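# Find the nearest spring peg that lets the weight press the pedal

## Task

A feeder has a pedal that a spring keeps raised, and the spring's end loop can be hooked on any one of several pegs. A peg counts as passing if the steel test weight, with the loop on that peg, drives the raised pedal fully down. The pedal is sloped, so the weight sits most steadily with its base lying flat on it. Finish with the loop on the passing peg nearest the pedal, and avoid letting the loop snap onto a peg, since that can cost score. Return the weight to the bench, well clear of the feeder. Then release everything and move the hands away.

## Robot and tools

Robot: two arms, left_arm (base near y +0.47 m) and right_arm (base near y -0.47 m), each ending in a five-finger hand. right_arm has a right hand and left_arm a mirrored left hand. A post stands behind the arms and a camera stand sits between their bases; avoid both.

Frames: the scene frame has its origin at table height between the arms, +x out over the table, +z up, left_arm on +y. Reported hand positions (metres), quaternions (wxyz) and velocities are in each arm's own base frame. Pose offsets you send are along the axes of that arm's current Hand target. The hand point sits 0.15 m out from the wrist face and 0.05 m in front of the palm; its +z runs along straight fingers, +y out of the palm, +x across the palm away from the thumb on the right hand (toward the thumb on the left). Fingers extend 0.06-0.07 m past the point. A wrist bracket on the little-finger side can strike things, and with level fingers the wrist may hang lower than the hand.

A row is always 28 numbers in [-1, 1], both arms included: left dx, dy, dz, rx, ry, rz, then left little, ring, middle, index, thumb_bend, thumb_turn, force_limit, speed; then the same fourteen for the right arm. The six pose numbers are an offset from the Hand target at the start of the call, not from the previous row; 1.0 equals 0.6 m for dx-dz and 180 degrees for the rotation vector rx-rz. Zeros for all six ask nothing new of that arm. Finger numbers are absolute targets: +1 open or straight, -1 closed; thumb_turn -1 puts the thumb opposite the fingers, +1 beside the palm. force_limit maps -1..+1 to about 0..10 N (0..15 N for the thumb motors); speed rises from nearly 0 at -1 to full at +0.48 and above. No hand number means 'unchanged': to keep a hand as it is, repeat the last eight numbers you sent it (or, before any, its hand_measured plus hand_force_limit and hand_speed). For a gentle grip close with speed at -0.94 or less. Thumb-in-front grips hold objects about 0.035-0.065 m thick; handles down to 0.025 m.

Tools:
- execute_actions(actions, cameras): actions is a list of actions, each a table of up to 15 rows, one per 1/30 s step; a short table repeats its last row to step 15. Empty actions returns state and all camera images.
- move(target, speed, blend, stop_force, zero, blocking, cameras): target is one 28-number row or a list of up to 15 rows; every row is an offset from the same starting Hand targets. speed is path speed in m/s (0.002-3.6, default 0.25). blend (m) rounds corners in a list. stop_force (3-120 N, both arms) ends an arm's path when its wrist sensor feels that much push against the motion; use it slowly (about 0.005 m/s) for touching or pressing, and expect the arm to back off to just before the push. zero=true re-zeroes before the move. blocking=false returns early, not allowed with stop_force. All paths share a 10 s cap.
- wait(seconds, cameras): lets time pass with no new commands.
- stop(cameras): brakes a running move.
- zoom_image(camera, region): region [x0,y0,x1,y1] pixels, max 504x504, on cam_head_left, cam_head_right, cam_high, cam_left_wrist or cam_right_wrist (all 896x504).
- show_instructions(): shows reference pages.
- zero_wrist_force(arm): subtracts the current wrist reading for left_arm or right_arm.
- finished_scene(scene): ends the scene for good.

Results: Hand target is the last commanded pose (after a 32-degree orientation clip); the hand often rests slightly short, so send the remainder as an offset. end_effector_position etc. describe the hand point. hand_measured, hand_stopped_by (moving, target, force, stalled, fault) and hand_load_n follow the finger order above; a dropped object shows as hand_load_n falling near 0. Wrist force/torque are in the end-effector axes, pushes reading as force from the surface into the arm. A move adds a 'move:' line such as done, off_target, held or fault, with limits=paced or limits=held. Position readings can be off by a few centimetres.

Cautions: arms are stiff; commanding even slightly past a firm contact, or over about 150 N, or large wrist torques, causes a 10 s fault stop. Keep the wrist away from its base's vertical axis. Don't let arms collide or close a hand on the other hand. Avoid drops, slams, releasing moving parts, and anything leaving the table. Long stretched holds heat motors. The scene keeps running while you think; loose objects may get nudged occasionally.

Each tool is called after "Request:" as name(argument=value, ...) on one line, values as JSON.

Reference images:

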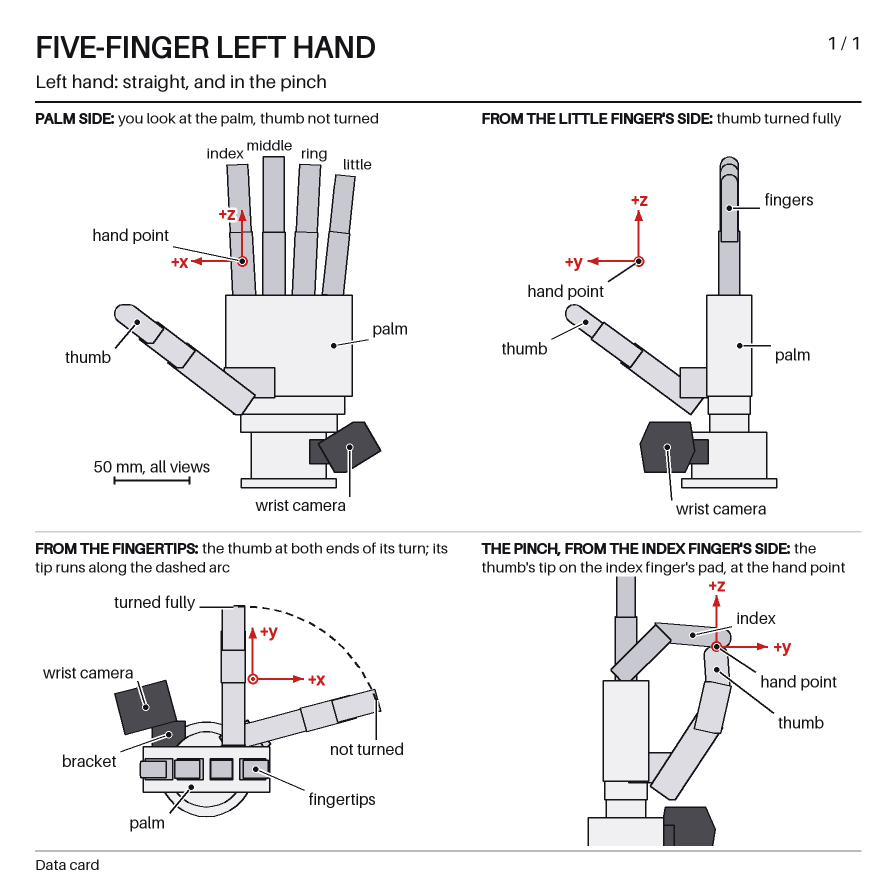

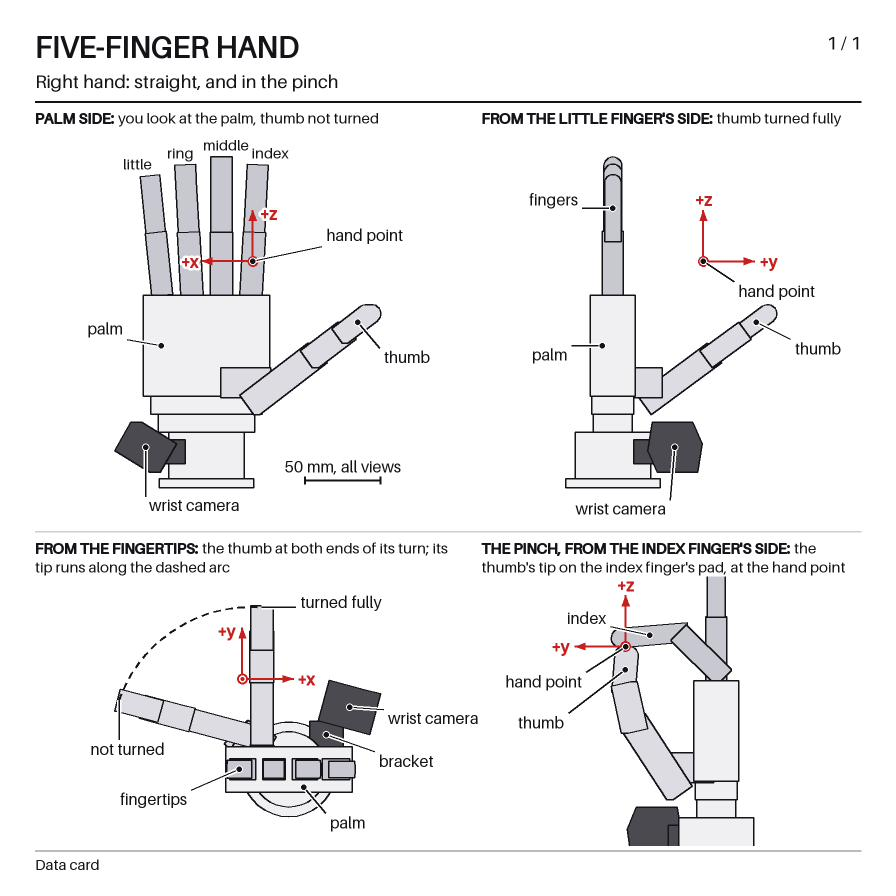

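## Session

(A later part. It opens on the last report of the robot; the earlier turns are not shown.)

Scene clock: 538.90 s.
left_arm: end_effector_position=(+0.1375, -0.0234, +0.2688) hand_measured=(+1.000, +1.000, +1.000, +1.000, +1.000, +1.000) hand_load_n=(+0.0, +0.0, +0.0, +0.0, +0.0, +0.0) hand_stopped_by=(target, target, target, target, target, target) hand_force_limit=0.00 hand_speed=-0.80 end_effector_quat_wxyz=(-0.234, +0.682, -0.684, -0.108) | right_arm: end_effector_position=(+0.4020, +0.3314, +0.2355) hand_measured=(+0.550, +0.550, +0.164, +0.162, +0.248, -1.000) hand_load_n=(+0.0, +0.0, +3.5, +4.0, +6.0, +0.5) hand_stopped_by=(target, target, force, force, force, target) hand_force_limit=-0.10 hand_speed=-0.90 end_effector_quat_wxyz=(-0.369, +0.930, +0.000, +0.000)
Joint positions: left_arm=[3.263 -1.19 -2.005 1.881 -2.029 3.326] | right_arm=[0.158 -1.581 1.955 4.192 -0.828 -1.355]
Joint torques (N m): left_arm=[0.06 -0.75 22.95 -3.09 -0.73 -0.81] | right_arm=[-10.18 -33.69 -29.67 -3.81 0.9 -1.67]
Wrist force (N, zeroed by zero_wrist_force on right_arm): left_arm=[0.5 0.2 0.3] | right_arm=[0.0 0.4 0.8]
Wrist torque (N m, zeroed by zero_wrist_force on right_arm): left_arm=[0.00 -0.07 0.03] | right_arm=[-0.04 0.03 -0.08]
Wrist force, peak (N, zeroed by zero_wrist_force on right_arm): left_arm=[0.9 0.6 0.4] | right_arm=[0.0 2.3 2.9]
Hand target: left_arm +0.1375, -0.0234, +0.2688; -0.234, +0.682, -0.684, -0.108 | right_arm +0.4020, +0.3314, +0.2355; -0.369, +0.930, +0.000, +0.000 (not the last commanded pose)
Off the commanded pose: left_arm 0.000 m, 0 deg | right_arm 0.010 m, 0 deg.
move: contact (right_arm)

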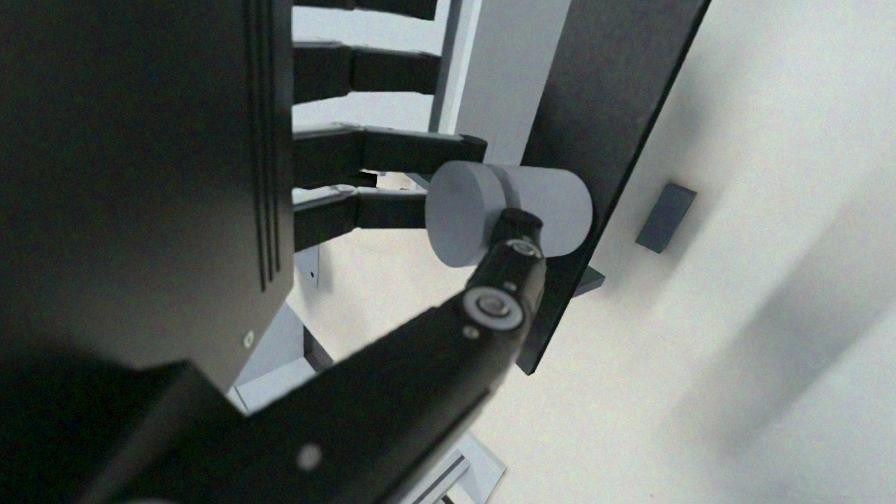

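Request:
move(target=[[0,0,0,0,0,0,1,1,1,1,1,1,0,-0.8,0,-0.0118,-0.0004,0,0,0,0.55,0.55,-0.1,-0.1,0.0,-1,-0.1,-0.9],[0,0,0,0,0,0,1,1,1,1,1,1,0,-0.8,0,-0.0046,0.0085,0,0,0,0.55,0.55,-0.1,-0.1,0.0,-1,-0.1,-0.9]], speed=0.015, cameras=["cam_right_wrist"])

Request:
zoom_image(camera="cam_right_wrist", region=[400, 60, 720, 360])

Scene clock: 554.87 s.
left_arm: end_effector_position=(+0.1375, -0.0234, +0.2688) hand_measured=(+1.000, +1.000, +1.000, +1.000, +1.000, +1.000) hand_load_n=(+0.0, +0.0, +0.0, +0.0, +0.0, +0.0) hand_stopped_by=(target, target, target, target, target, target) hand_force_limit=0.00 hand_speed=-0.80 end_effector_quat_wxyz=(-0.234, +0.682, -0.684, -0.108) | right_arm: end_effector_position=(+0.4019, +0.3369, +0.2335) hand_measured=(+0.550, +0.550, +0.164, +0.162, +0.248, -1.000) hand_load_n=(+0.0, +0.0, +3.5, +4.0, +5.5, +1.0) hand_stopped_by=(target, target, force, force, force, target) hand_force_limit=-0.10 hand_speed=-0.90 end_effector_quat_wxyz=(-0.369, +0.930, +0.000, +0.000) end_effector_velocity=(-0.001, +0.000, -0.001) end_effector_angular_velocity=(-0.001, +0.006, -0.001)
Joint positions: left_arm=[3.263 -1.19 -2.005 1.881 -2.029 3.326] | right_arm=[0.169 -1.572 1.954 4.173 -0.829 -1.339]
Joint velocities: left_arm=[within noise] | right_arm=[-0.001 0.001 0 0.005 0 0.001]
Joint torques (N m): left_arm=[1.8 -0.55 23.44 -3.22 -0.39 -1.14] | right_arm=[13.05 -25.84 -26.56 -1.03 -0.05 1.82]
Wrist force (N, zeroed by zero_wrist_force on right_arm): left_arm=[0.5 -0.1 -0.2] | right_arm=[-0.8 -1.3 -2.9]
Wrist torque (N m, zeroed by zero_wrist_force on right_arm): left_arm=[0.00 -0.08 0.04] | right_arm=[-0.07 0.20 -0.14]
Wrist force, peak (N, zeroed by zero_wrist_force on right_arm): left_arm=[0.6 0.6 0.7] | right_arm=[0.5 2.8 2.7]
Hand target: left_arm +0.1375, -0.0234, +0.2688; -0.234, +0.682, -0.684, -0.108 | right_arm +0.4020, +0.3369, +0.2337; -0.369, +0.930, +0.000, +0.000
Off the commanded pose: left_arm 0.000 m, 0 deg | right_arm 0.000 m, 0 deg.
move: done

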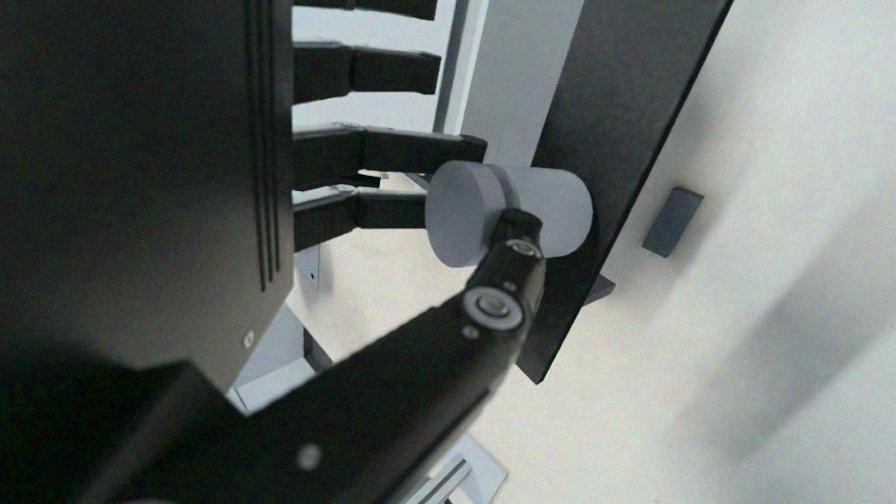

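Scaled by 1.575.

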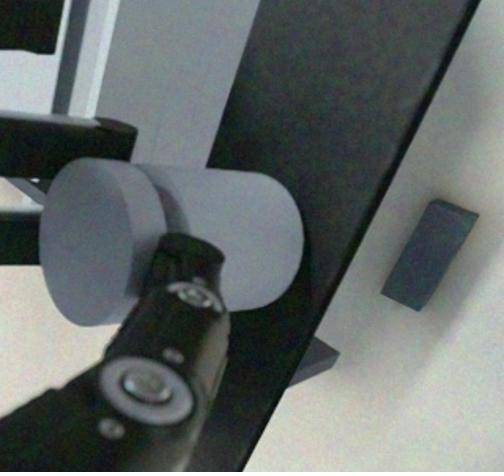

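Request:
move(target=[0,0,0,0,0,0,1,1,1,1,1,1,0,-0.8,0,0.0287,0.0133,0.0167,0,0,0.55,0.55,-0.1,-0.1,0.0,-1,-0.1,-0.9], speed=0.03, cameras=["cam_right_wrist"])

Request:
zoom_image(camera="cam_right_wrist", region=[400, 60, 720, 360])

Scene clock: 560.30 s.
left_arm: end_effector_position=(+0.1375, -0.0234, +0.2688) hand_measured=(+1.000, +1.000, +1.000, +1.000, +1.000, +1.000) hand_load_n=(+0.5, +0.0, -0.5, +0.0, +0.0, +0.0) hand_stopped_by=(target, target, target, target, target, target) hand_force_limit=0.00 hand_speed=-0.80 end_effector_quat_wxyz=(-0.234, +0.682, -0.684, -0.108) | right_arm: end_effector_position=(+0.4020, +0.3297, +0.2160) hand_measured=(+0.550, +0.550, +0.164, +0.162, +0.248, -1.000) hand_load_n=(+0.0, +0.0, +4.0, +4.0, +6.5, +0.5) hand_stopped_by=(target, target, force, force, force, target) hand_force_limit=-0.10 hand_speed=-0.90 end_effector_quat_wxyz=(-0.393, +0.920, +0.000, +0.000) end_effector_velocity=(+0.000, +0.000, +0.001) end_effector_angular_velocity=(-0.006, +0.002, -0.002)
Joint positions: left_arm=[3.263 -1.19 -2.005 1.881 -2.029 3.326] | right_arm=[0.129 -1.569 2.013 4.134 -0.772 -1.384]
Joint velocities: left_arm=[within noise] | right_arm=[0.003 0 -0.005 0.004 -0.007 0.006]
Joint torques (N m): left_arm=[0.47 0.93 23.43 -3.04 -0.64 -1.09] | right_arm=[15.69 -17.79 -26.42 -1.06 -0.88 1.78]
Wrist force (N, zeroed by zero_wrist_force on right_arm): left_arm=[0.3 0.4 0.3] | right_arm=[-0.3 -4.2 -0.3]
Wrist torque (N m, zeroed by zero_wrist_force on right_arm): left_arm=[0.05 -0.04 0.01] | right_arm=[-0.17 0.02 -0.03]
Wrist force, peak (N, zeroed by zero_wrist_force on right_arm): left_arm=[0.8 0.4 0.6] | right_arm=[-0.6 -4.7 0.4]
Hand target: left_arm +0.1375, -0.0234, +0.2688; -0.234, +0.682, -0.684, -0.108 | right_arm +0.4020, +0.3299, +0.2161; -0.393, +0.920, +0.000, +0.000
Off the commanded pose: left_arm 0.000 m, 0 deg | right_arm 0.000 m, 0 deg.
move: done

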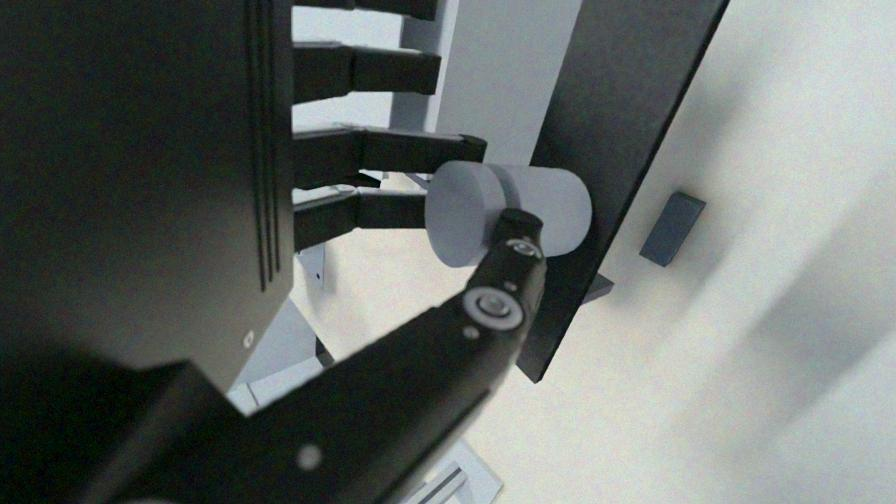

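Scaled by 1.575.

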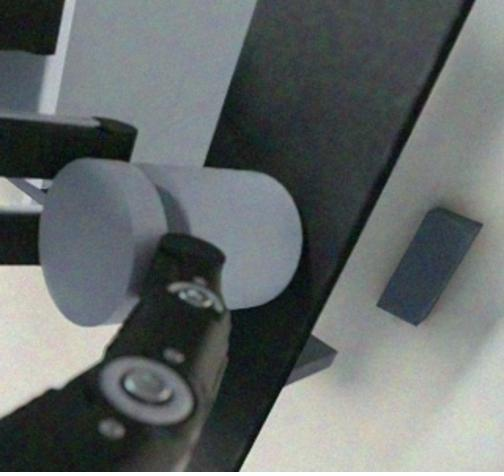

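Request:
move(target=[0,0,0,0,0,0,1,1,1,1,1,1,0,-0.8,0,0.0533,0.031,0.0333,0,0,0.55,0.55,-0.1,-0.1,0.0,-1,-0.1,-0.9], speed=0.04, cameras=["cam_right_wrist","cam_head_left"])

Request:
zoom_image(camera="cam_head_left", region=[370, 220, 650, 380])

Scene clock: 572.40 s.
left_arm: end_effector_position=(+0.1375, -0.0234, +0.2688) hand_measured=(+1.000, +1.000, +1.000, +1.000, +1.000, +1.000) hand_load_n=(+0.0, +0.0, +0.0, +0.0, +0.0, +0.0) hand_stopped_by=(target, target, target, target, target, target) hand_force_limit=0.00 hand_speed=-0.80 end_effector_quat_wxyz=(-0.234, +0.682, -0.684, -0.108) | right_arm: end_effector_position=(+0.4020, +0.3211, +0.1799) hand_measured=(+0.550, +0.550, +0.164, +0.162, +0.248, -1.000) hand_load_n=(+0.0, +0.0, +3.0, +4.0, +5.0, +0.5) hand_stopped_by=(target, target, force, force, force, target) hand_force_limit=-0.10 hand_speed=-0.90 end_effector_quat_wxyz=(-0.440, +0.898, +0.000, +0.000) end_effector_velocity=(+0.000, +0.000, +0.002) end_effector_angular_velocity=(-0.006, +0.002, -0.001)
Joint positions: left_arm=[3.263 -1.19 -2.005 1.881 -2.029 3.326] | right_arm=[0.061 -1.538 2.117 4.054 -0.661 -1.47]
Joint velocities: left_arm=[within noise] | right_arm=[0.003 -0.002 -0.006 0.006 -0.007 0.006]
Joint torques (N m): left_arm=[1.31 0.5 21.77 -3.01 -0.49 -1.05] | right_arm=[17.05 -31.21 -25.9 -1.11 0.04 2.25]
Wrist force (N, zeroed by zero_wrist_force on right_arm): left_arm=[0.5 0.2 0.3] | right_arm=[-0.6 -0.3 -4.1]
Wrist torque (N m, zeroed by zero_wrist_force on right_arm): left_arm=[0.02 -0.07 0.03] | right_arm=[-0.05 0.13 0.04]
Wrist force, peak (N, zeroed by zero_wrist_force on right_arm): left_arm=[0.8 0.4 0.5] | right_arm=[-0.5 0.4 -4.8]
Hand target: left_arm +0.1375, -0.0234, +0.2688; -0.234, +0.682, -0.684, -0.108 | right_arm +0.4019, +0.3212, +0.1801; -0.440, +0.898, +0.000, +0.000
Off the commanded pose: left_arm 0.000 m, 0 deg | right_arm 0.000 m, 0 deg.
move: done
Images, in order (width x height): cam_head_left 896x504, cam_right_wrist 896x504.

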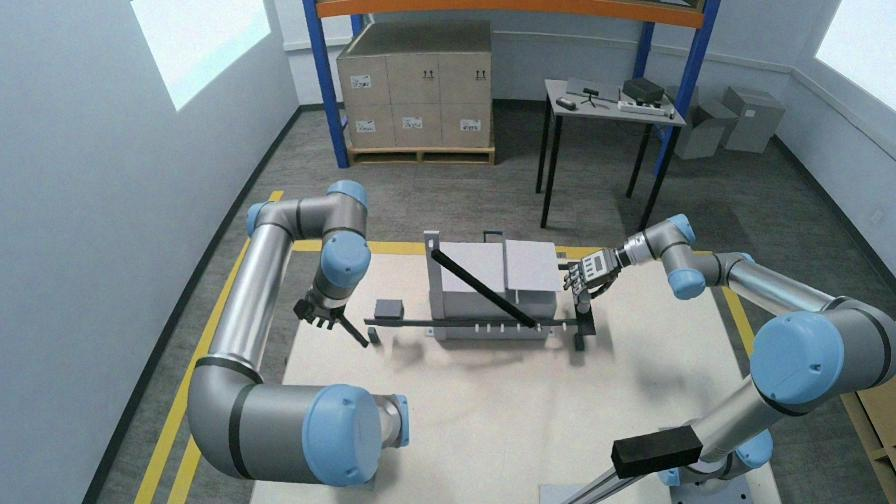

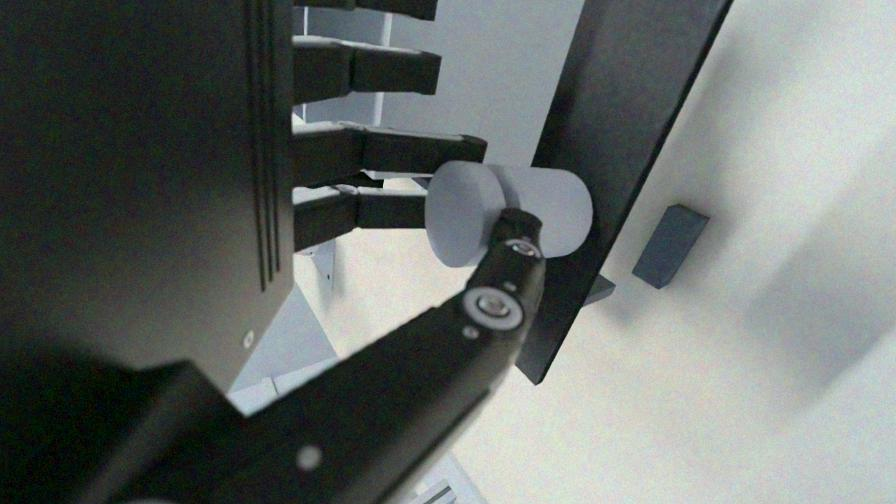

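Scaled by 1.800.

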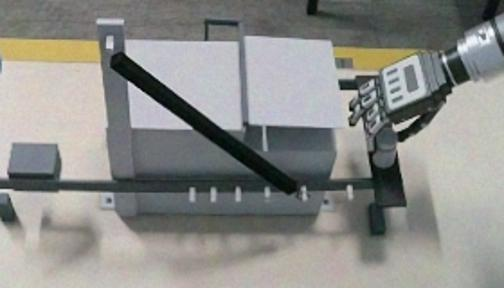

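Request:
move(target=[0,0,0,0,0,0,1,1,1,1,1,1,0,-0.8,0,0.0565,0.0272,0.0333,0,0,0.55,0.55,-0.1,-0.1,0.0,-1,-0.1,-0.9], speed=0.04, cameras=["cam_right_wrist","cam_head_left"])

Request:
zoom_image(camera="cam_head_left", region=[370, 220, 650, 380])

Scene clock: 584.00 s.
left_arm: end_effector_position=(+0.1375, -0.0234, +0.2688) hand_measured=(+1.000, +1.000, +1.000, +1.000, +1.000, +1.000) hand_load_n=(+0.0, +0.0, +0.0, +0.0, +0.0, +0.0) hand_stopped_by=(target, target, target, target, target, target) hand_force_limit=0.00 hand_speed=-0.80 end_effector_quat_wxyz=(-0.234, +0.682, -0.684, -0.108) | right_arm: end_effector_position=(+0.4020, +0.3132, +0.1432) hand_measured=(+0.550, +0.550, +0.164, +0.162, +0.248, -1.000) hand_load_n=(+0.0, +0.0, +4.5, +4.5, +6.5, +1.0) hand_stopped_by=(target, target, force, force, force, target) hand_force_limit=-0.10 hand_speed=-0.90 end_effector_quat_wxyz=(-0.487, +0.874, +0.000, +0.000) end_effector_velocity=(+0.000, +0.000, +0.001) end_effector_angular_velocity=(-0.003, +0.002, +0.000)
Joint positions: left_arm=[3.263 -1.19 -2.005 1.881 -2.029 3.326] | right_arm=[-0.003 -1.48 2.203 3.993 -0.554 -1.574]
Joint velocities: left_arm=[within noise] | right_arm=[0.002 -0.002 -0.003 0.003 -0.003 0.005]
Joint torques (N m): left_arm=[1.03 -0.01 23.17 -3.01 -0.56 -1.18] | right_arm=[14.94 -32.6 -23.06 -0.89 -1.02 1.99]
Wrist force (N, zeroed by zero_wrist_force on right_arm): left_arm=[0.4 0.1 0.5] | right_arm=[-0.9 -5.0 -1.1]
Wrist torque (N m, zeroed by zero_wrist_force on right_arm): left_arm=[-0.01 -0.05 0.02] | right_arm=[-0.21 0.13 -0.10]
Wrist force, peak (N, zeroed by zero_wrist_force on right_arm): left_arm=[1.0 0.3 0.4] | right_arm=[-0.9 -5.6 -0.7]
Hand target: left_arm +0.1375, -0.0234, +0.2688; -0.234, +0.682, -0.684, -0.108 | right_arm +0.4019, +0.3133, +0.1433; -0.487, +0.874, +0.000, +0.000
Off the commanded pose: left_arm 0.000 m, 0 deg | right_arm 0.000 m, 0 deg.
move: done
Images, in order (width x height): cam_head_left 896x504, cam_right_wrist 896x504.

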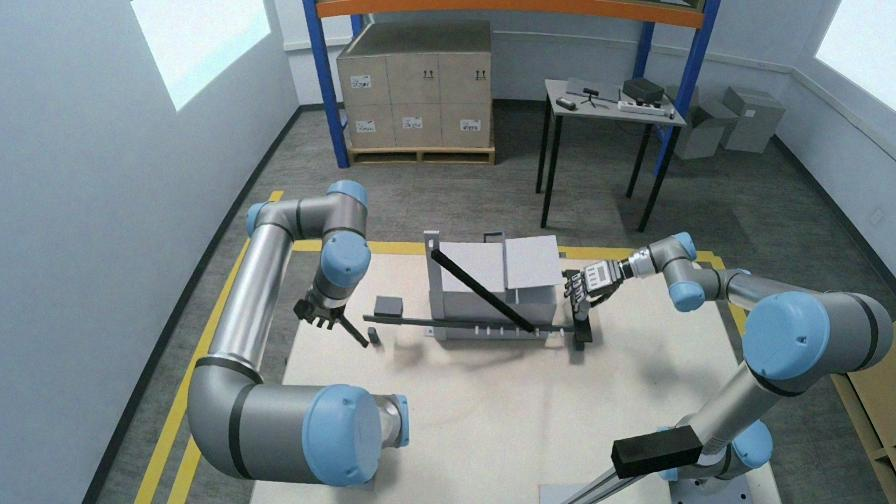

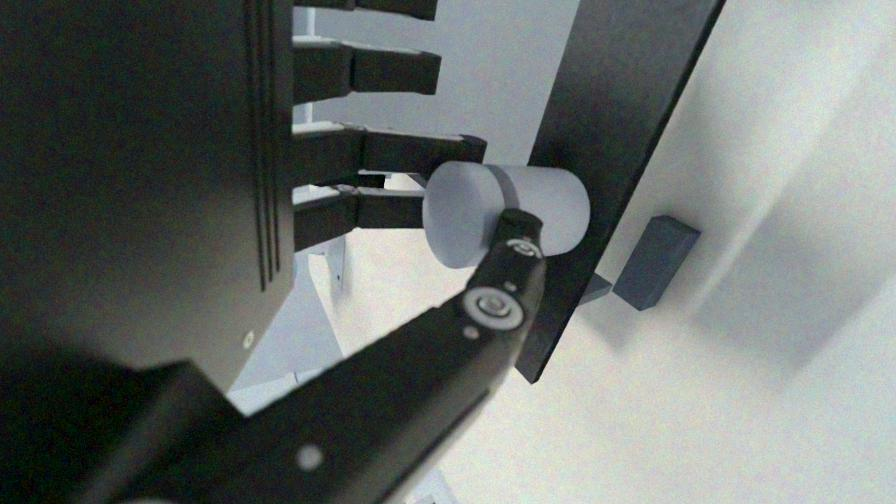

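Scaled by 1.800.

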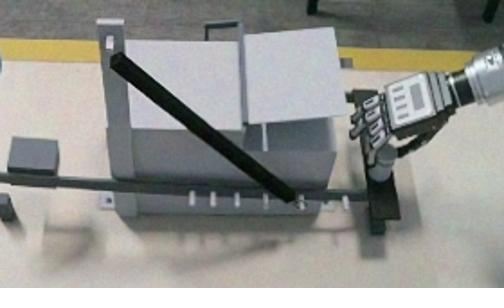

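Request:
move(target=[[0,0,0,0,0,0,1,1,1,1,1,1,0,-0.8,0,-0.0878,-0.0325,-0.05,0,0,0.55,0.55,-0.1,-0.1,0.0,-1,-0.1,-0.9],[0,0,0,0,0,0,1,1,1,1,1,1,0,-0.8,0,-0.1795,-0.0508,-0.1,0,0,0.55,0.55,-0.1,-0.1,0.0,-1,-0.1,-0.9],[0,0,0,0,0,0,1,1,1,1,1,1,0,-0.8,0,-0.2792,-0.1123,-0.1,0,0,0.55,0.55,-0.1,-0.1,0.0,-1,-0.1,-0.9]], speed=[0.05,0.03,0.06], blend=[0.01,0.004,0], cameras=["cam_right_wrist","cam_head_left"])

Scene clock: 613.57 s.
left_arm: end_effector_position=(+0.1375, -0.0234, +0.2688) hand_measured=(+1.000, +1.000, +1.000, +1.000, +1.000, +1.000) hand_load_n=(+0.0, +0.0, +0.0, +0.0, +0.0, +0.0) hand_stopped_by=(target, target, target, target, target, target) hand_force_limit=0.00 hand_speed=-0.80 end_effector_quat_wxyz=(-0.234, +0.682, -0.684, -0.108) | right_arm: end_effector_position=(+0.4020, +0.3442, +0.3213) hand_measured=(+0.550, +0.550, +0.164, +0.162, +0.248, -1.000) hand_load_n=(+0.0, +0.0, +3.0, +4.5, +6.0, +0.5) hand_stopped_by=(target, target, force, force, force, target) hand_force_limit=-0.10 hand_speed=-0.90 end_effector_quat_wxyz=(-0.344, +0.939, +0.000, +0.000)
Joint positions: left_arm=[3.263 -1.19 -2.005 1.881 -2.029 3.326] | right_arm=[0.21 -1.608 1.745 4.4 -0.887 -1.298]
Joint torques (N m): left_arm=[1.47 -0.16 21.59 -3.24 -0.95 -1.31] | right_arm=[-2.94 -13.27 -17.39 -3.95 2.25 -0.2]
Wrist force (N, zeroed by zero_wrist_force on right_arm): left_arm=[0.5 0.4 0.6] | right_arm=[0.1 2.0 2.6]
Wrist torque (N m, zeroed by zero_wrist_force on right_arm): left_arm=[0.02 -0.06 0.03] | right_arm=[-0.01 0.06 -0.11]
Wrist force, peak (N, zeroed by zero_wrist_force on right_arm): left_arm=[0.5 0.2 0.9] | right_arm=[-0.9 -5.0 -1.4]
Hand target: left_arm +0.1375, -0.0234, +0.2688; -0.234, +0.682, -0.684, -0.108 | right_arm +0.4020, +0.3442, +0.3212; -0.344, +0.939, +0.000, +0.000
Off the commanded pose: left_arm 0.000 m, 0 deg | right_arm 0.000 m, 0 deg.
move: done
Images, in order (width x height): cam_head_left 896x504, cam_right_wrist 896x504.

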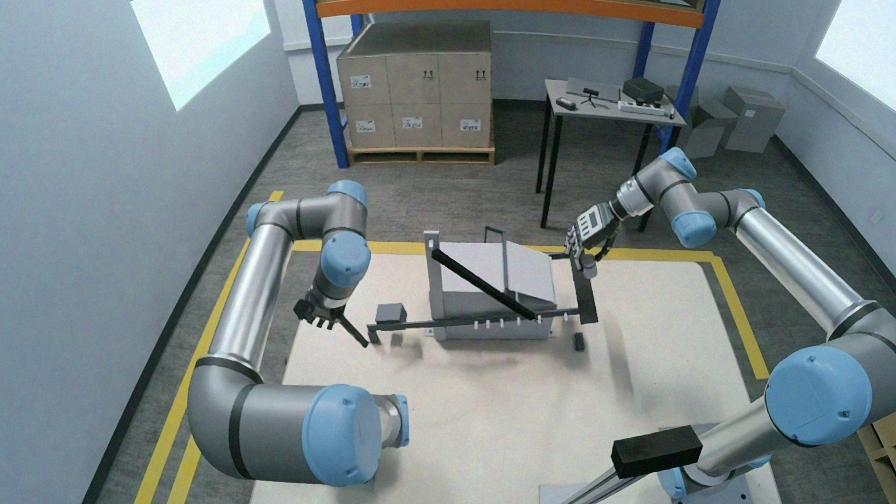

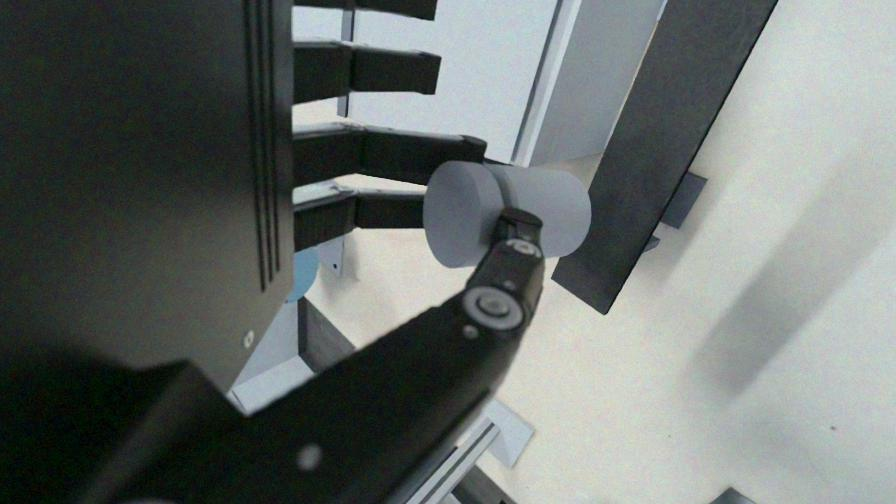

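Request:
move(target=[[0,0,0,0,0,0,1,1,1,1,1,1,0,-0.8,-0.181,0.0483,-0.0607,0.05,0,0,0.55,0.55,-0.1,-0.1,0.0,-1,-0.1,-0.9],[0,0,0,0,0,0,1,1,1,1,1,1,0,-0.8,-0.4543,0.062,0.4093,0.0928,0,0,0.55,0.55,-0.1,-0.1,0.0,-1,-0.1,-0.9]], speed=0.16, blend=0.05)

Request:
move(target=[0,0,0,0,0,0,1,1,1,1,1,1,0,-0.8,0,0.078,0.0507,0,0,0,0.55,0.55,-0.1,-0.1,0.0,-1,-0.1,-0.9], speed=0.04, cameras=["cam_right_wrist"])

Request:
move(target=[0,0,0,0,0,0,1,1,1,1,1,1,0,-0.8,0,0.0182,0.0118,0,0,0,0.55,0.55,-0.1,-0.1,0.0,-1,-0.1,-0.9], speed=0.008, stop_force=3, cameras=["cam_right_wrist"])

Scene clock: 625.00 s.
left_arm: end_effector_position=(+0.1375, -0.0234, +0.2688) hand_measured=(+1.000, +1.000, +1.000, +1.000, +1.000, +1.000) hand_load_n=(+0.0, +0.0, +0.0, +0.0, +0.0, +0.0) hand_stopped_by=(target, target, target, target, target, target) hand_force_limit=0.00 hand_speed=-0.80 end_effector_quat_wxyz=(-0.234, +0.682, -0.684, -0.108) | right_arm: end_effector_position=(+0.1295, +0.4747, +0.1098) hand_measured=(+0.550, +0.550, +0.164, +0.162, +0.248, -1.000) hand_load_n=(+0.0, +0.0, +2.5, +4.0, +6.0, +0.5) hand_stopped_by=(target, target, force, force, force, target) hand_force_limit=-0.10 hand_speed=-0.90 end_effector_quat_wxyz=(-0.477, +0.879, +0.000, +0.000)
Joint positions: left_arm=[3.263 -1.19 -2.005 1.881 -2.029 3.326] | right_arm=[0.672 -1.406 2.531 2.823 -0.856 -0.6]
Joint torques (N m): left_arm=[2.12 0.43 23.5 -3.19 -0.66 -1.42] | right_arm=[5.4 -11.21 -7.22 -4.14 0.9 1.23]
Wrist force (N, zeroed by zero_wrist_force on right_arm): left_arm=[0.3 0.2 0.6] | right_arm=[0.1 3.5 2.3]
Wrist torque (N m, zeroed by zero_wrist_force on right_arm): left_arm=[-0.01 -0.02 0.02] | right_arm=[0.07 0.01 0.15]
Wrist force, peak (N, zeroed by zero_wrist_force on right_arm): left_arm=[1.1 0.1 0.4] | right_arm=[-1.1 4.3 3.9]
Hand target: left_arm +0.1375, -0.0234, +0.2688; -0.234, +0.682, -0.684, -0.108 | right_arm +0.1295, +0.4747, +0.1098; -0.477, +0.879, +0.000, +0.000
Off the commanded pose: left_arm 0.000 m, 0 deg | right_arm 0.000 m, 0 deg.
move: done

Scene clock: 626.73 s.
left_arm: end_effector_position=(+0.1375, -0.0234, +0.2688) hand_measured=(+1.000, +1.000, +1.000, +1.000, +1.000, +1.000) hand_load_n=(+0.0, +0.0, +0.0, +0.0, +0.0, +0.0) hand_stopped_by=(target, target, target, target, target, target) hand_force_limit=0.00 hand_speed=-0.80 end_effector_quat_wxyz=(-0.234, +0.682, -0.684, -0.108) | right_arm: end_effector_position=(+0.1294, +0.4746, +0.0539) hand_measured=(+0.550, +0.550, +0.164, +0.162, +0.248, -1.000) hand_load_n=(+0.0, +0.0, +2.5, +4.0, +6.0, +0.5) hand_stopped_by=(target, target, force, force, force, target) hand_force_limit=-0.10 hand_speed=-0.90 end_effector_quat_wxyz=(-0.477, +0.879, +0.000, +0.000)
Joint positions: left_arm=[3.263 -1.19 -2.005 1.881 -2.029 3.326] | right_arm=[0.672 -1.184 2.554 2.579 -0.856 -0.6]
Joint torques (N m): left_arm=[1.56 0.34 22.74 -3.26 -0.79 -1.48] | right_arm=[14.4 -36.48 -4.9 -1.73 0.87 1.7]
Wrist force (N, zeroed by zero_wrist_force on right_arm): left_arm=[0.7 0.5 0.6] | right_arm=[0.1 3.5 2.2]
Wrist torque (N m, zeroed by zero_wrist_force on right_arm): left_arm=[0.03 -0.08 0.03] | right_arm=[0.11 -0.01 0.15]
Wrist force, peak (N, zeroed by zero_wrist_force on right_arm): left_arm=[0.8 0.1 0.8] | right_arm=[0.1 4.2 2.5]
Hand target: left_arm +0.1375, -0.0234, +0.2688; -0.234, +0.682, -0.684, -0.108 | right_arm +0.1295, +0.4747, +0.0539; -0.477, +0.879, +0.000, +0.000
Off the commanded pose: left_arm 0.000 m, 0 deg | right_arm 0.000 m, 0 deg.
move: done

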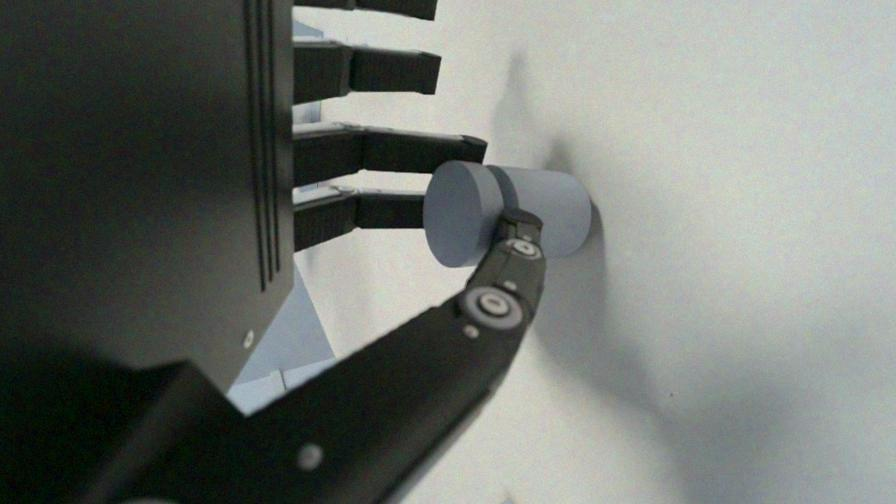

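Scene clock: 628.17 s.
left_arm: end_effector_position=(+0.1375, -0.0234, +0.2688) hand_measured=(+1.000, +1.000, +1.000, +1.000, +1.000, +1.000) hand_load_n=(+0.0, +0.0, +0.0, +0.0, +0.0, +0.0) hand_stopped_by=(target, target, target, target, target, target) hand_force_limit=0.00 hand_speed=-0.80 end_effector_quat_wxyz=(-0.234, +0.682, -0.684, -0.108) | right_arm: end_effector_position=(+0.1295, +0.4747, +0.0491) hand_measured=(+0.550, +0.550, +0.164, +0.162, +0.248, -1.000) hand_load_n=(+0.0, +0.0, +2.5, +4.0, +6.0, +0.0) hand_stopped_by=(target, target, force, force, force, target) hand_force_limit=-0.10 hand_speed=-0.90 end_effector_quat_wxyz=(-0.477, +0.879, +0.000, +0.000)
Joint positions: left_arm=[3.263 -1.19 -2.005 1.881 -2.029 3.326] | right_arm=[0.672 -1.164 2.554 2.559 -0.856 -0.6]
Joint torques (N m): left_arm=[1.71 -0.21 23.21 -3.28 -0.73 -1.53] | right_arm=[12.23 -36.14 -0.45 -3.93 -0.16 1.23]
Wrist force (N, zeroed by zero_wrist_force on right_arm): left_arm=[0.5 0.0 0.5] | right_arm=[0.4 3.3 1.8]
Wrist torque (N m, zeroed by zero_wrist_force on right_arm): left_arm=[-0.05 -0.06 0.04] | right_arm=[0.17 -0.03 0.17]
Wrist force, peak (N, zeroed by zero_wrist_force on right_arm): left_arm=[0.7 0.6 0.6] | right_arm=[0.2 3.9 2.2]
Hand target: left_arm +0.1375, -0.0234, +0.2688; -0.234, +0.682, -0.684, -0.108 | right_arm +0.1295, +0.4747, +0.0492; -0.477, +0.879, +0.000, +0.000 (not the last commanded pose)
Off the commanded pose: left_arm 0.000 m, 0 deg | right_arm 0.008 m, 0 deg.
move: contact (right_arm)

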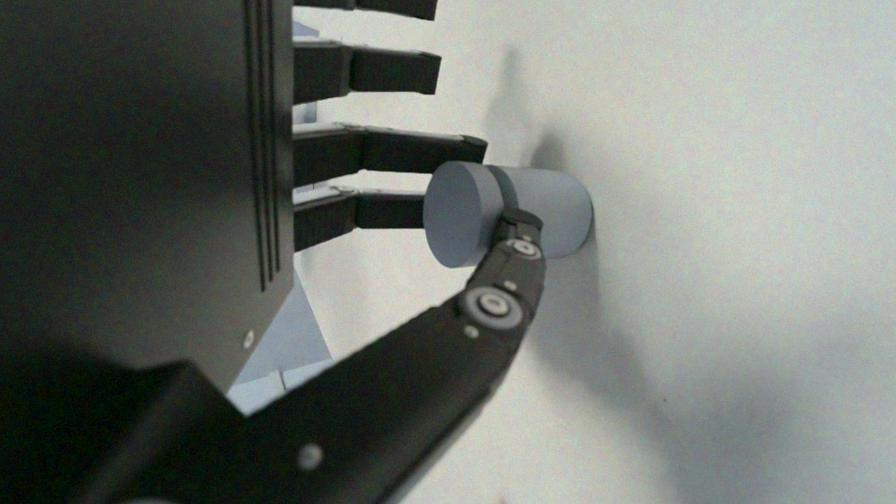

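Request:
move(target=[0,0,0,0,0,0,1,1,1,1,1,1,0,-0.8,0,0.0015,0.001,0,0,0,0.55,0.55,-0.1,-0.1,0.0,-1,-0.1,-0.9], speed=0.005)

Scene clock: 630.47 s.
left_arm: end_effector_position=(+0.1375, -0.0234, +0.2688) hand_measured=(+1.000, +1.000, +1.000, +1.000, +1.000, +1.000) hand_load_n=(+0.0, +0.0, +0.0, +0.0, +0.0, +0.0) hand_stopped_by=(target, target, target, target, target, target) hand_force_limit=0.00 hand_speed=-0.80 end_effector_quat_wxyz=(-0.234, +0.682, -0.684, -0.108) | right_arm: end_effector_position=(+0.1295, +0.4747, +0.0480) hand_measured=(+0.550, +0.550, +0.164, +0.162, +0.248, -1.000) hand_load_n=(+0.0, +0.0, +3.0, +4.0, +6.0, +0.5) hand_stopped_by=(target, target, force, force, force, target) hand_force_limit=-0.10 hand_speed=-0.90 end_effector_quat_wxyz=(-0.477, +0.879, +0.000, +0.000)
Joint positions: left_arm=[3.263 -1.19 -2.005 1.881 -2.029 3.326] | right_arm=[0.672 -1.16 2.554 2.554 -0.856 -0.6]
Joint torques (N m): left_arm=[1.39 -0.33 22.97 -3.23 -0.76 -1.49] | right_arm=[13.54 -26.96 -6.34 -0.27 -0.57 1.69]
Wrist force (N, zeroed by zero_wrist_force on right_arm): left_arm=[0.7 0.5 0.6] | right_arm=[-1.0 -5.4 -3.5]
Wrist torque (N m, zeroed by zero_wrist_force on right_arm): left_arm=[0.03 -0.08 0.03] | right_arm=[-0.24 0.16 0.00]
Wrist force, peak (N, zeroed by zero_wrist_force on right_arm): left_arm=[0.9 0.3 0.5] | right_arm=[-1.2 -5.2 -3.7]
Hand target: left_arm +0.1375, -0.0234, +0.2688; -0.234, +0.682, -0.684, -0.108 | right_arm +0.1295, +0.4747, +0.0481; -0.477, +0.879, +0.000, +0.000
Off the commanded pose: left_arm 0.000 m, 0 deg | right_arm 0.000 m, 0 deg.
move: done

Request:
move(target=[0,0,0,0,0,0,1,1,1,1,1,1,0,-0.8,0,-0.0009,-0.0006,0,0,0,0.55,0.55,-0.1,-0.1,0.0,-1,-0.1,-0.9], speed=0.005)

Request:
move(target=[0,0,0,0,0,0,1,1,1,1,1,1,0,-0.8,0,0,0,0,0,0,0.55,0.55,0.55,0.55,0.5,-1,0,-0.8], cameras=["cam_right_wrist"])

Scene clock: 635.40 s.
left_arm: end_effector_position=(+0.1375, -0.0234, +0.2688) hand_measured=(+1.000, +1.000, +1.000, +1.000, +1.000, +1.000) hand_load_n=(+0.0, +0.0, +0.0, +0.0, +0.0, +0.0) hand_stopped_by=(target, target, target, target, target, target) hand_force_limit=0.00 hand_speed=-0.80 end_effector_quat_wxyz=(-0.234, +0.682, -0.684, -0.108) | right_arm: end_effector_position=(+0.1295, +0.4747, +0.0488) hand_measured=(+0.550, +0.550, +0.164, +0.162, +0.248, -1.000) hand_load_n=(+0.0, +0.0, +3.0, +4.0, +6.0, +0.5) hand_stopped_by=(target, target, force, force, force, target) hand_force_limit=-0.10 hand_speed=-0.90 end_effector_quat_wxyz=(-0.477, +0.879, +0.000, +0.000)
Joint positions: left_arm=[3.263 -1.19 -2.005 1.881 -2.029 3.326] | right_arm=[0.672 -1.163 2.554 2.557 -0.856 -0.6]
Joint torques (N m): left_arm=[0.74 -0.65 22.86 -3.12 -0.79 -1.46] | right_arm=[12.19 -15.48 -3.46 -4.21 1.44 1.28]
Wrist force (N, zeroed by zero_wrist_force on right_arm): left_arm=[0.4 0.3 0.7] | right_arm=[0.3 3.9 2.1]
Wrist torque (N m, zeroed by zero_wrist_force on right_arm): left_arm=[0.00 -0.04 0.02] | right_arm=[0.19 -0.04 0.19]
Wrist force, peak (N, zeroed by zero_wrist_force on right_arm): left_arm=[0.9 0.3 0.5] | right_arm=[-1.0 -6.1 -4.1]
Hand target: left_arm +0.1375, -0.0234, +0.2688; -0.234, +0.682, -0.684, -0.108 | right_arm +0.1295, +0.4747, +0.0487; -0.477, +0.879, +0.000, +0.000
Off the commanded pose: left_arm 0.000 m, 0 deg | right_arm 0.000 m, 0 deg.
move: done

Scene clock: 636.57 s.
left_arm: end_effector_position=(+0.1375, -0.0234, +0.2688) hand_measured=(+1.000, +1.000, +1.000, +1.000, +1.000, +1.000) hand_load_n=(+0.0, +0.0, +0.0, +0.0, +0.0, +0.0) hand_stopped_by=(target, target, target, target, target, target) hand_force_limit=0.00 hand_speed=-0.80 end_effector_quat_wxyz=(-0.234, +0.682, -0.684, -0.108) | right_arm: end_effector_position=(+0.1295, +0.4747, +0.0487) hand_measured=(+0.550, +0.550, +0.550, +0.550, +0.500, -1.000) hand_load_n=(+0.0, +0.0, +0.0, +0.0, +0.0, +0.0) hand_stopped_by=(target, target, target, target, target, target) hand_force_limit=0.00 hand_speed=-0.80 end_effector_quat_wxyz=(-0.477, +0.879, +0.000, +0.000)
Joint positions: left_arm=[3.263 -1.19 -2.005 1.881 -2.029 3.326] | right_arm=[0.672 -1.163 2.554 2.557 -0.856 -0.6]
Joint torques (N m): left_arm=[2.46 0.1 23.22 -3.16 -0.71 -1.56] | right_arm=[5.45 -14.78 -4.14 -1.35 2.41 -0.35]
Wrist force (N, zeroed by zero_wrist_force on right_arm): left_arm=[0.5 0.4 0.1] | right_arm=[0.1 -0.4 0.3]
Wrist torque (N m, zeroed by zero_wrist_force on right_arm): left_arm=[0.06 -0.07 0.02] | right_arm=[-0.09 0.02 0.11]
Wrist force, peak (N, zeroed by zero_wrist_force on right_arm): left_arm=[0.9 0.2 0.2] | right_arm=[0.3 3.9 2.2]
Hand target: left_arm +0.1375, -0.0234, +0.2688; -0.234, +0.682, -0.684, -0.108 | right_arm +0.1295, +0.4747, +0.0487; -0.477, +0.879, +0.000, +0.000
Off the commanded pose: left_arm 0.000 m, 0 deg | right_arm 0.000 m, 0 deg.
move: done

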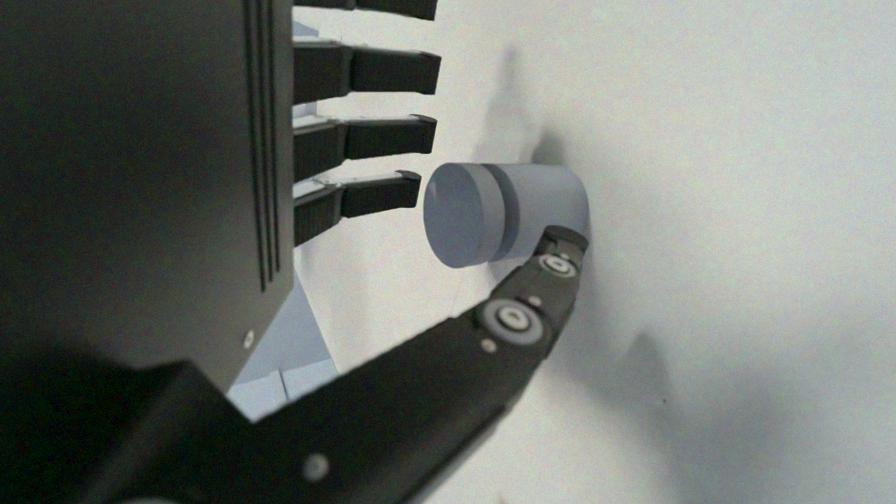

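Request:
move(target=[[0,0,0,0,0,0,1,1,1,1,1,1,0,-0.8,0,-0.1818,-0.1181,0,0,0,0.55,0.55,0.55,0.55,0.5,-1,0,-0.8],[0,0,0,0,0,0,1,1,1,1,1,1,0,-0.8,0.1242,-0.2627,-0.2427,-0.1304,0.0223,-0.5049,0.5,0.5,0.5,0.5,0.5,-1,0,-0.5],[0,0,0,0,0,0,1,1,1,1,1,1,0,-0.8,0.1892,-0.1783,-0.156,-0.1304,0.0223,-0.5049,0.5,0.5,0.5,0.5,0.5,-1,0,-0.5]], speed=[0.1,0.3,0.2], blend=[0.02,0.03,0], cameras=["cam_right_wrist","cam_head_left","cam_head_right","cam_high"])

Request:
zoom_image(camera="cam_right_wrist", region=[300, 100, 780, 500])

Scene clock: 660.47 s.
left_arm: end_effector_position=(+0.1375, -0.0234, +0.2688) hand_measured=(+1.000, +1.000, +1.000, +1.000, +1.000, +1.000) hand_load_n=(+0.0, +0.0, +0.0, +0.0, +0.0, +0.0) hand_stopped_by=(target, target, target, target, target, target) hand_force_limit=0.00 hand_speed=-0.80 end_effector_quat_wxyz=(-0.234, +0.682, -0.684, -0.108) | right_arm: end_effector_position=(+0.2430, +0.4544, +0.1895) hand_measured=(+0.500, +0.500, +0.500, +0.500, +0.500, -1.000) hand_load_n=(+0.0, +0.0, +0.5, +0.0, +0.0, +0.0) hand_stopped_by=(target, target, target, target, target, target) hand_force_limit=0.00 hand_speed=-0.50 end_effector_quat_wxyz=(-0.165, +0.687, +0.606, +0.365)
Joint positions: left_arm=[3.263 -1.19 -2.005 1.881 -2.029 3.326] | right_arm=[0.838 -1.619 2.452 3.08 -1.346 -2.083]
Joint torques (N m): left_arm=[1.17 -0.53 23.11 -3.21 -0.73 -1.36] | right_arm=[11.54 -5.1 -20.57 -4 0.14 1.48]
Wrist force (N, zeroed by zero_wrist_force on right_arm): left_arm=[0.3 0.0 0.3] | right_arm=[-1.7 -2.8 0.7]
Wrist torque (N m, zeroed by zero_wrist_force on right_arm): left_arm=[-0.02 -0.03 0.02] | right_arm=[-0.33 0.15 -0.42]
Wrist force, peak (N, zeroed by zero_wrist_force on right_arm): left_arm=[0.8 0.5 0.5] | right_arm=[-2.2 -3.0 1.6]
Hand target: left_arm +0.1375, -0.0234, +0.2688; -0.234, +0.682, -0.684, -0.108 | right_arm +0.2430, +0.4545, +0.1894; -0.165, +0.687, +0.606, +0.365
Off the commanded pose: left_arm 0.000 m, 0 deg | right_arm 0.000 m, 0 deg.
move: done; blend cut to 0 m at target 2
Images, in order (width x height): cam_head_left 896x504, cam_head_right 896x504, cam_high 896x504, cam_right_wrist 896x504.

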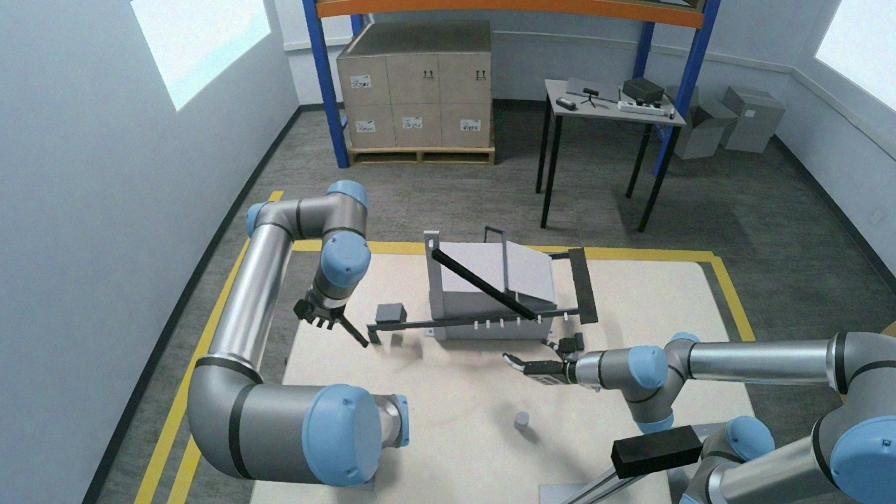

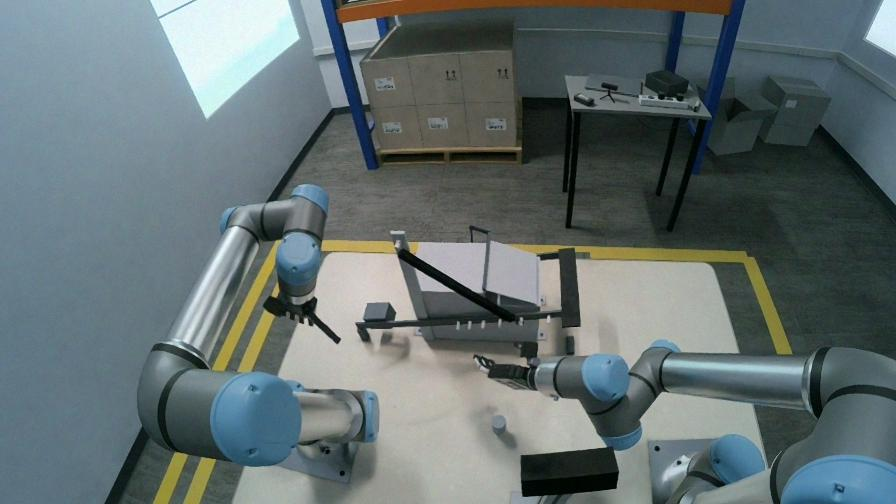

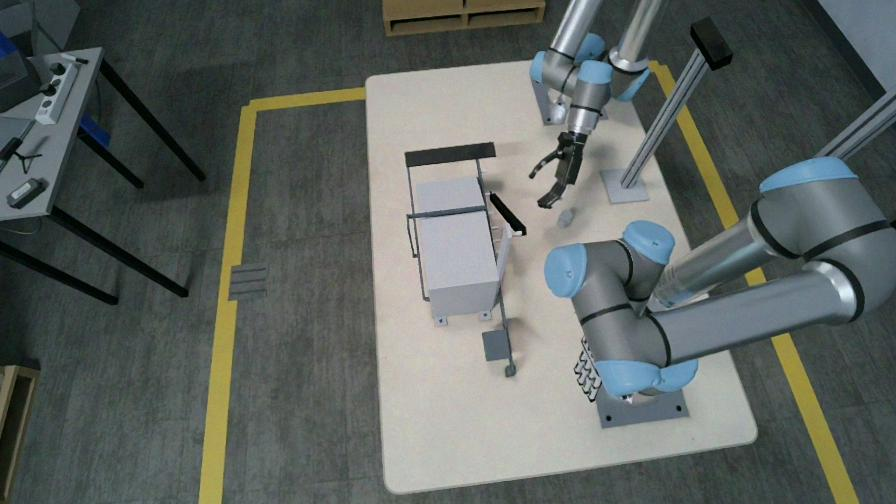

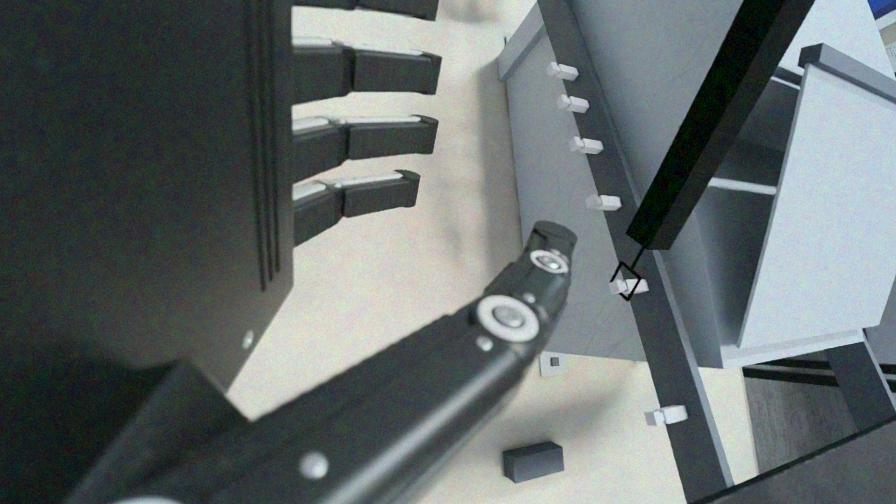

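Scaled by 1.050.

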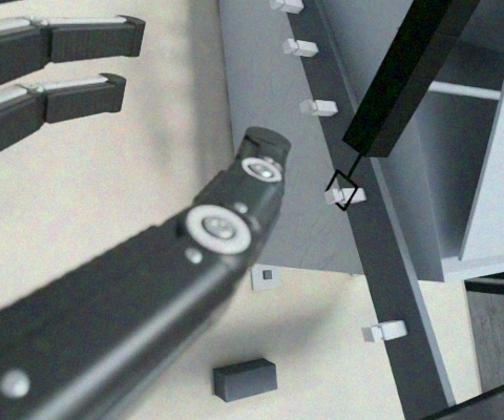

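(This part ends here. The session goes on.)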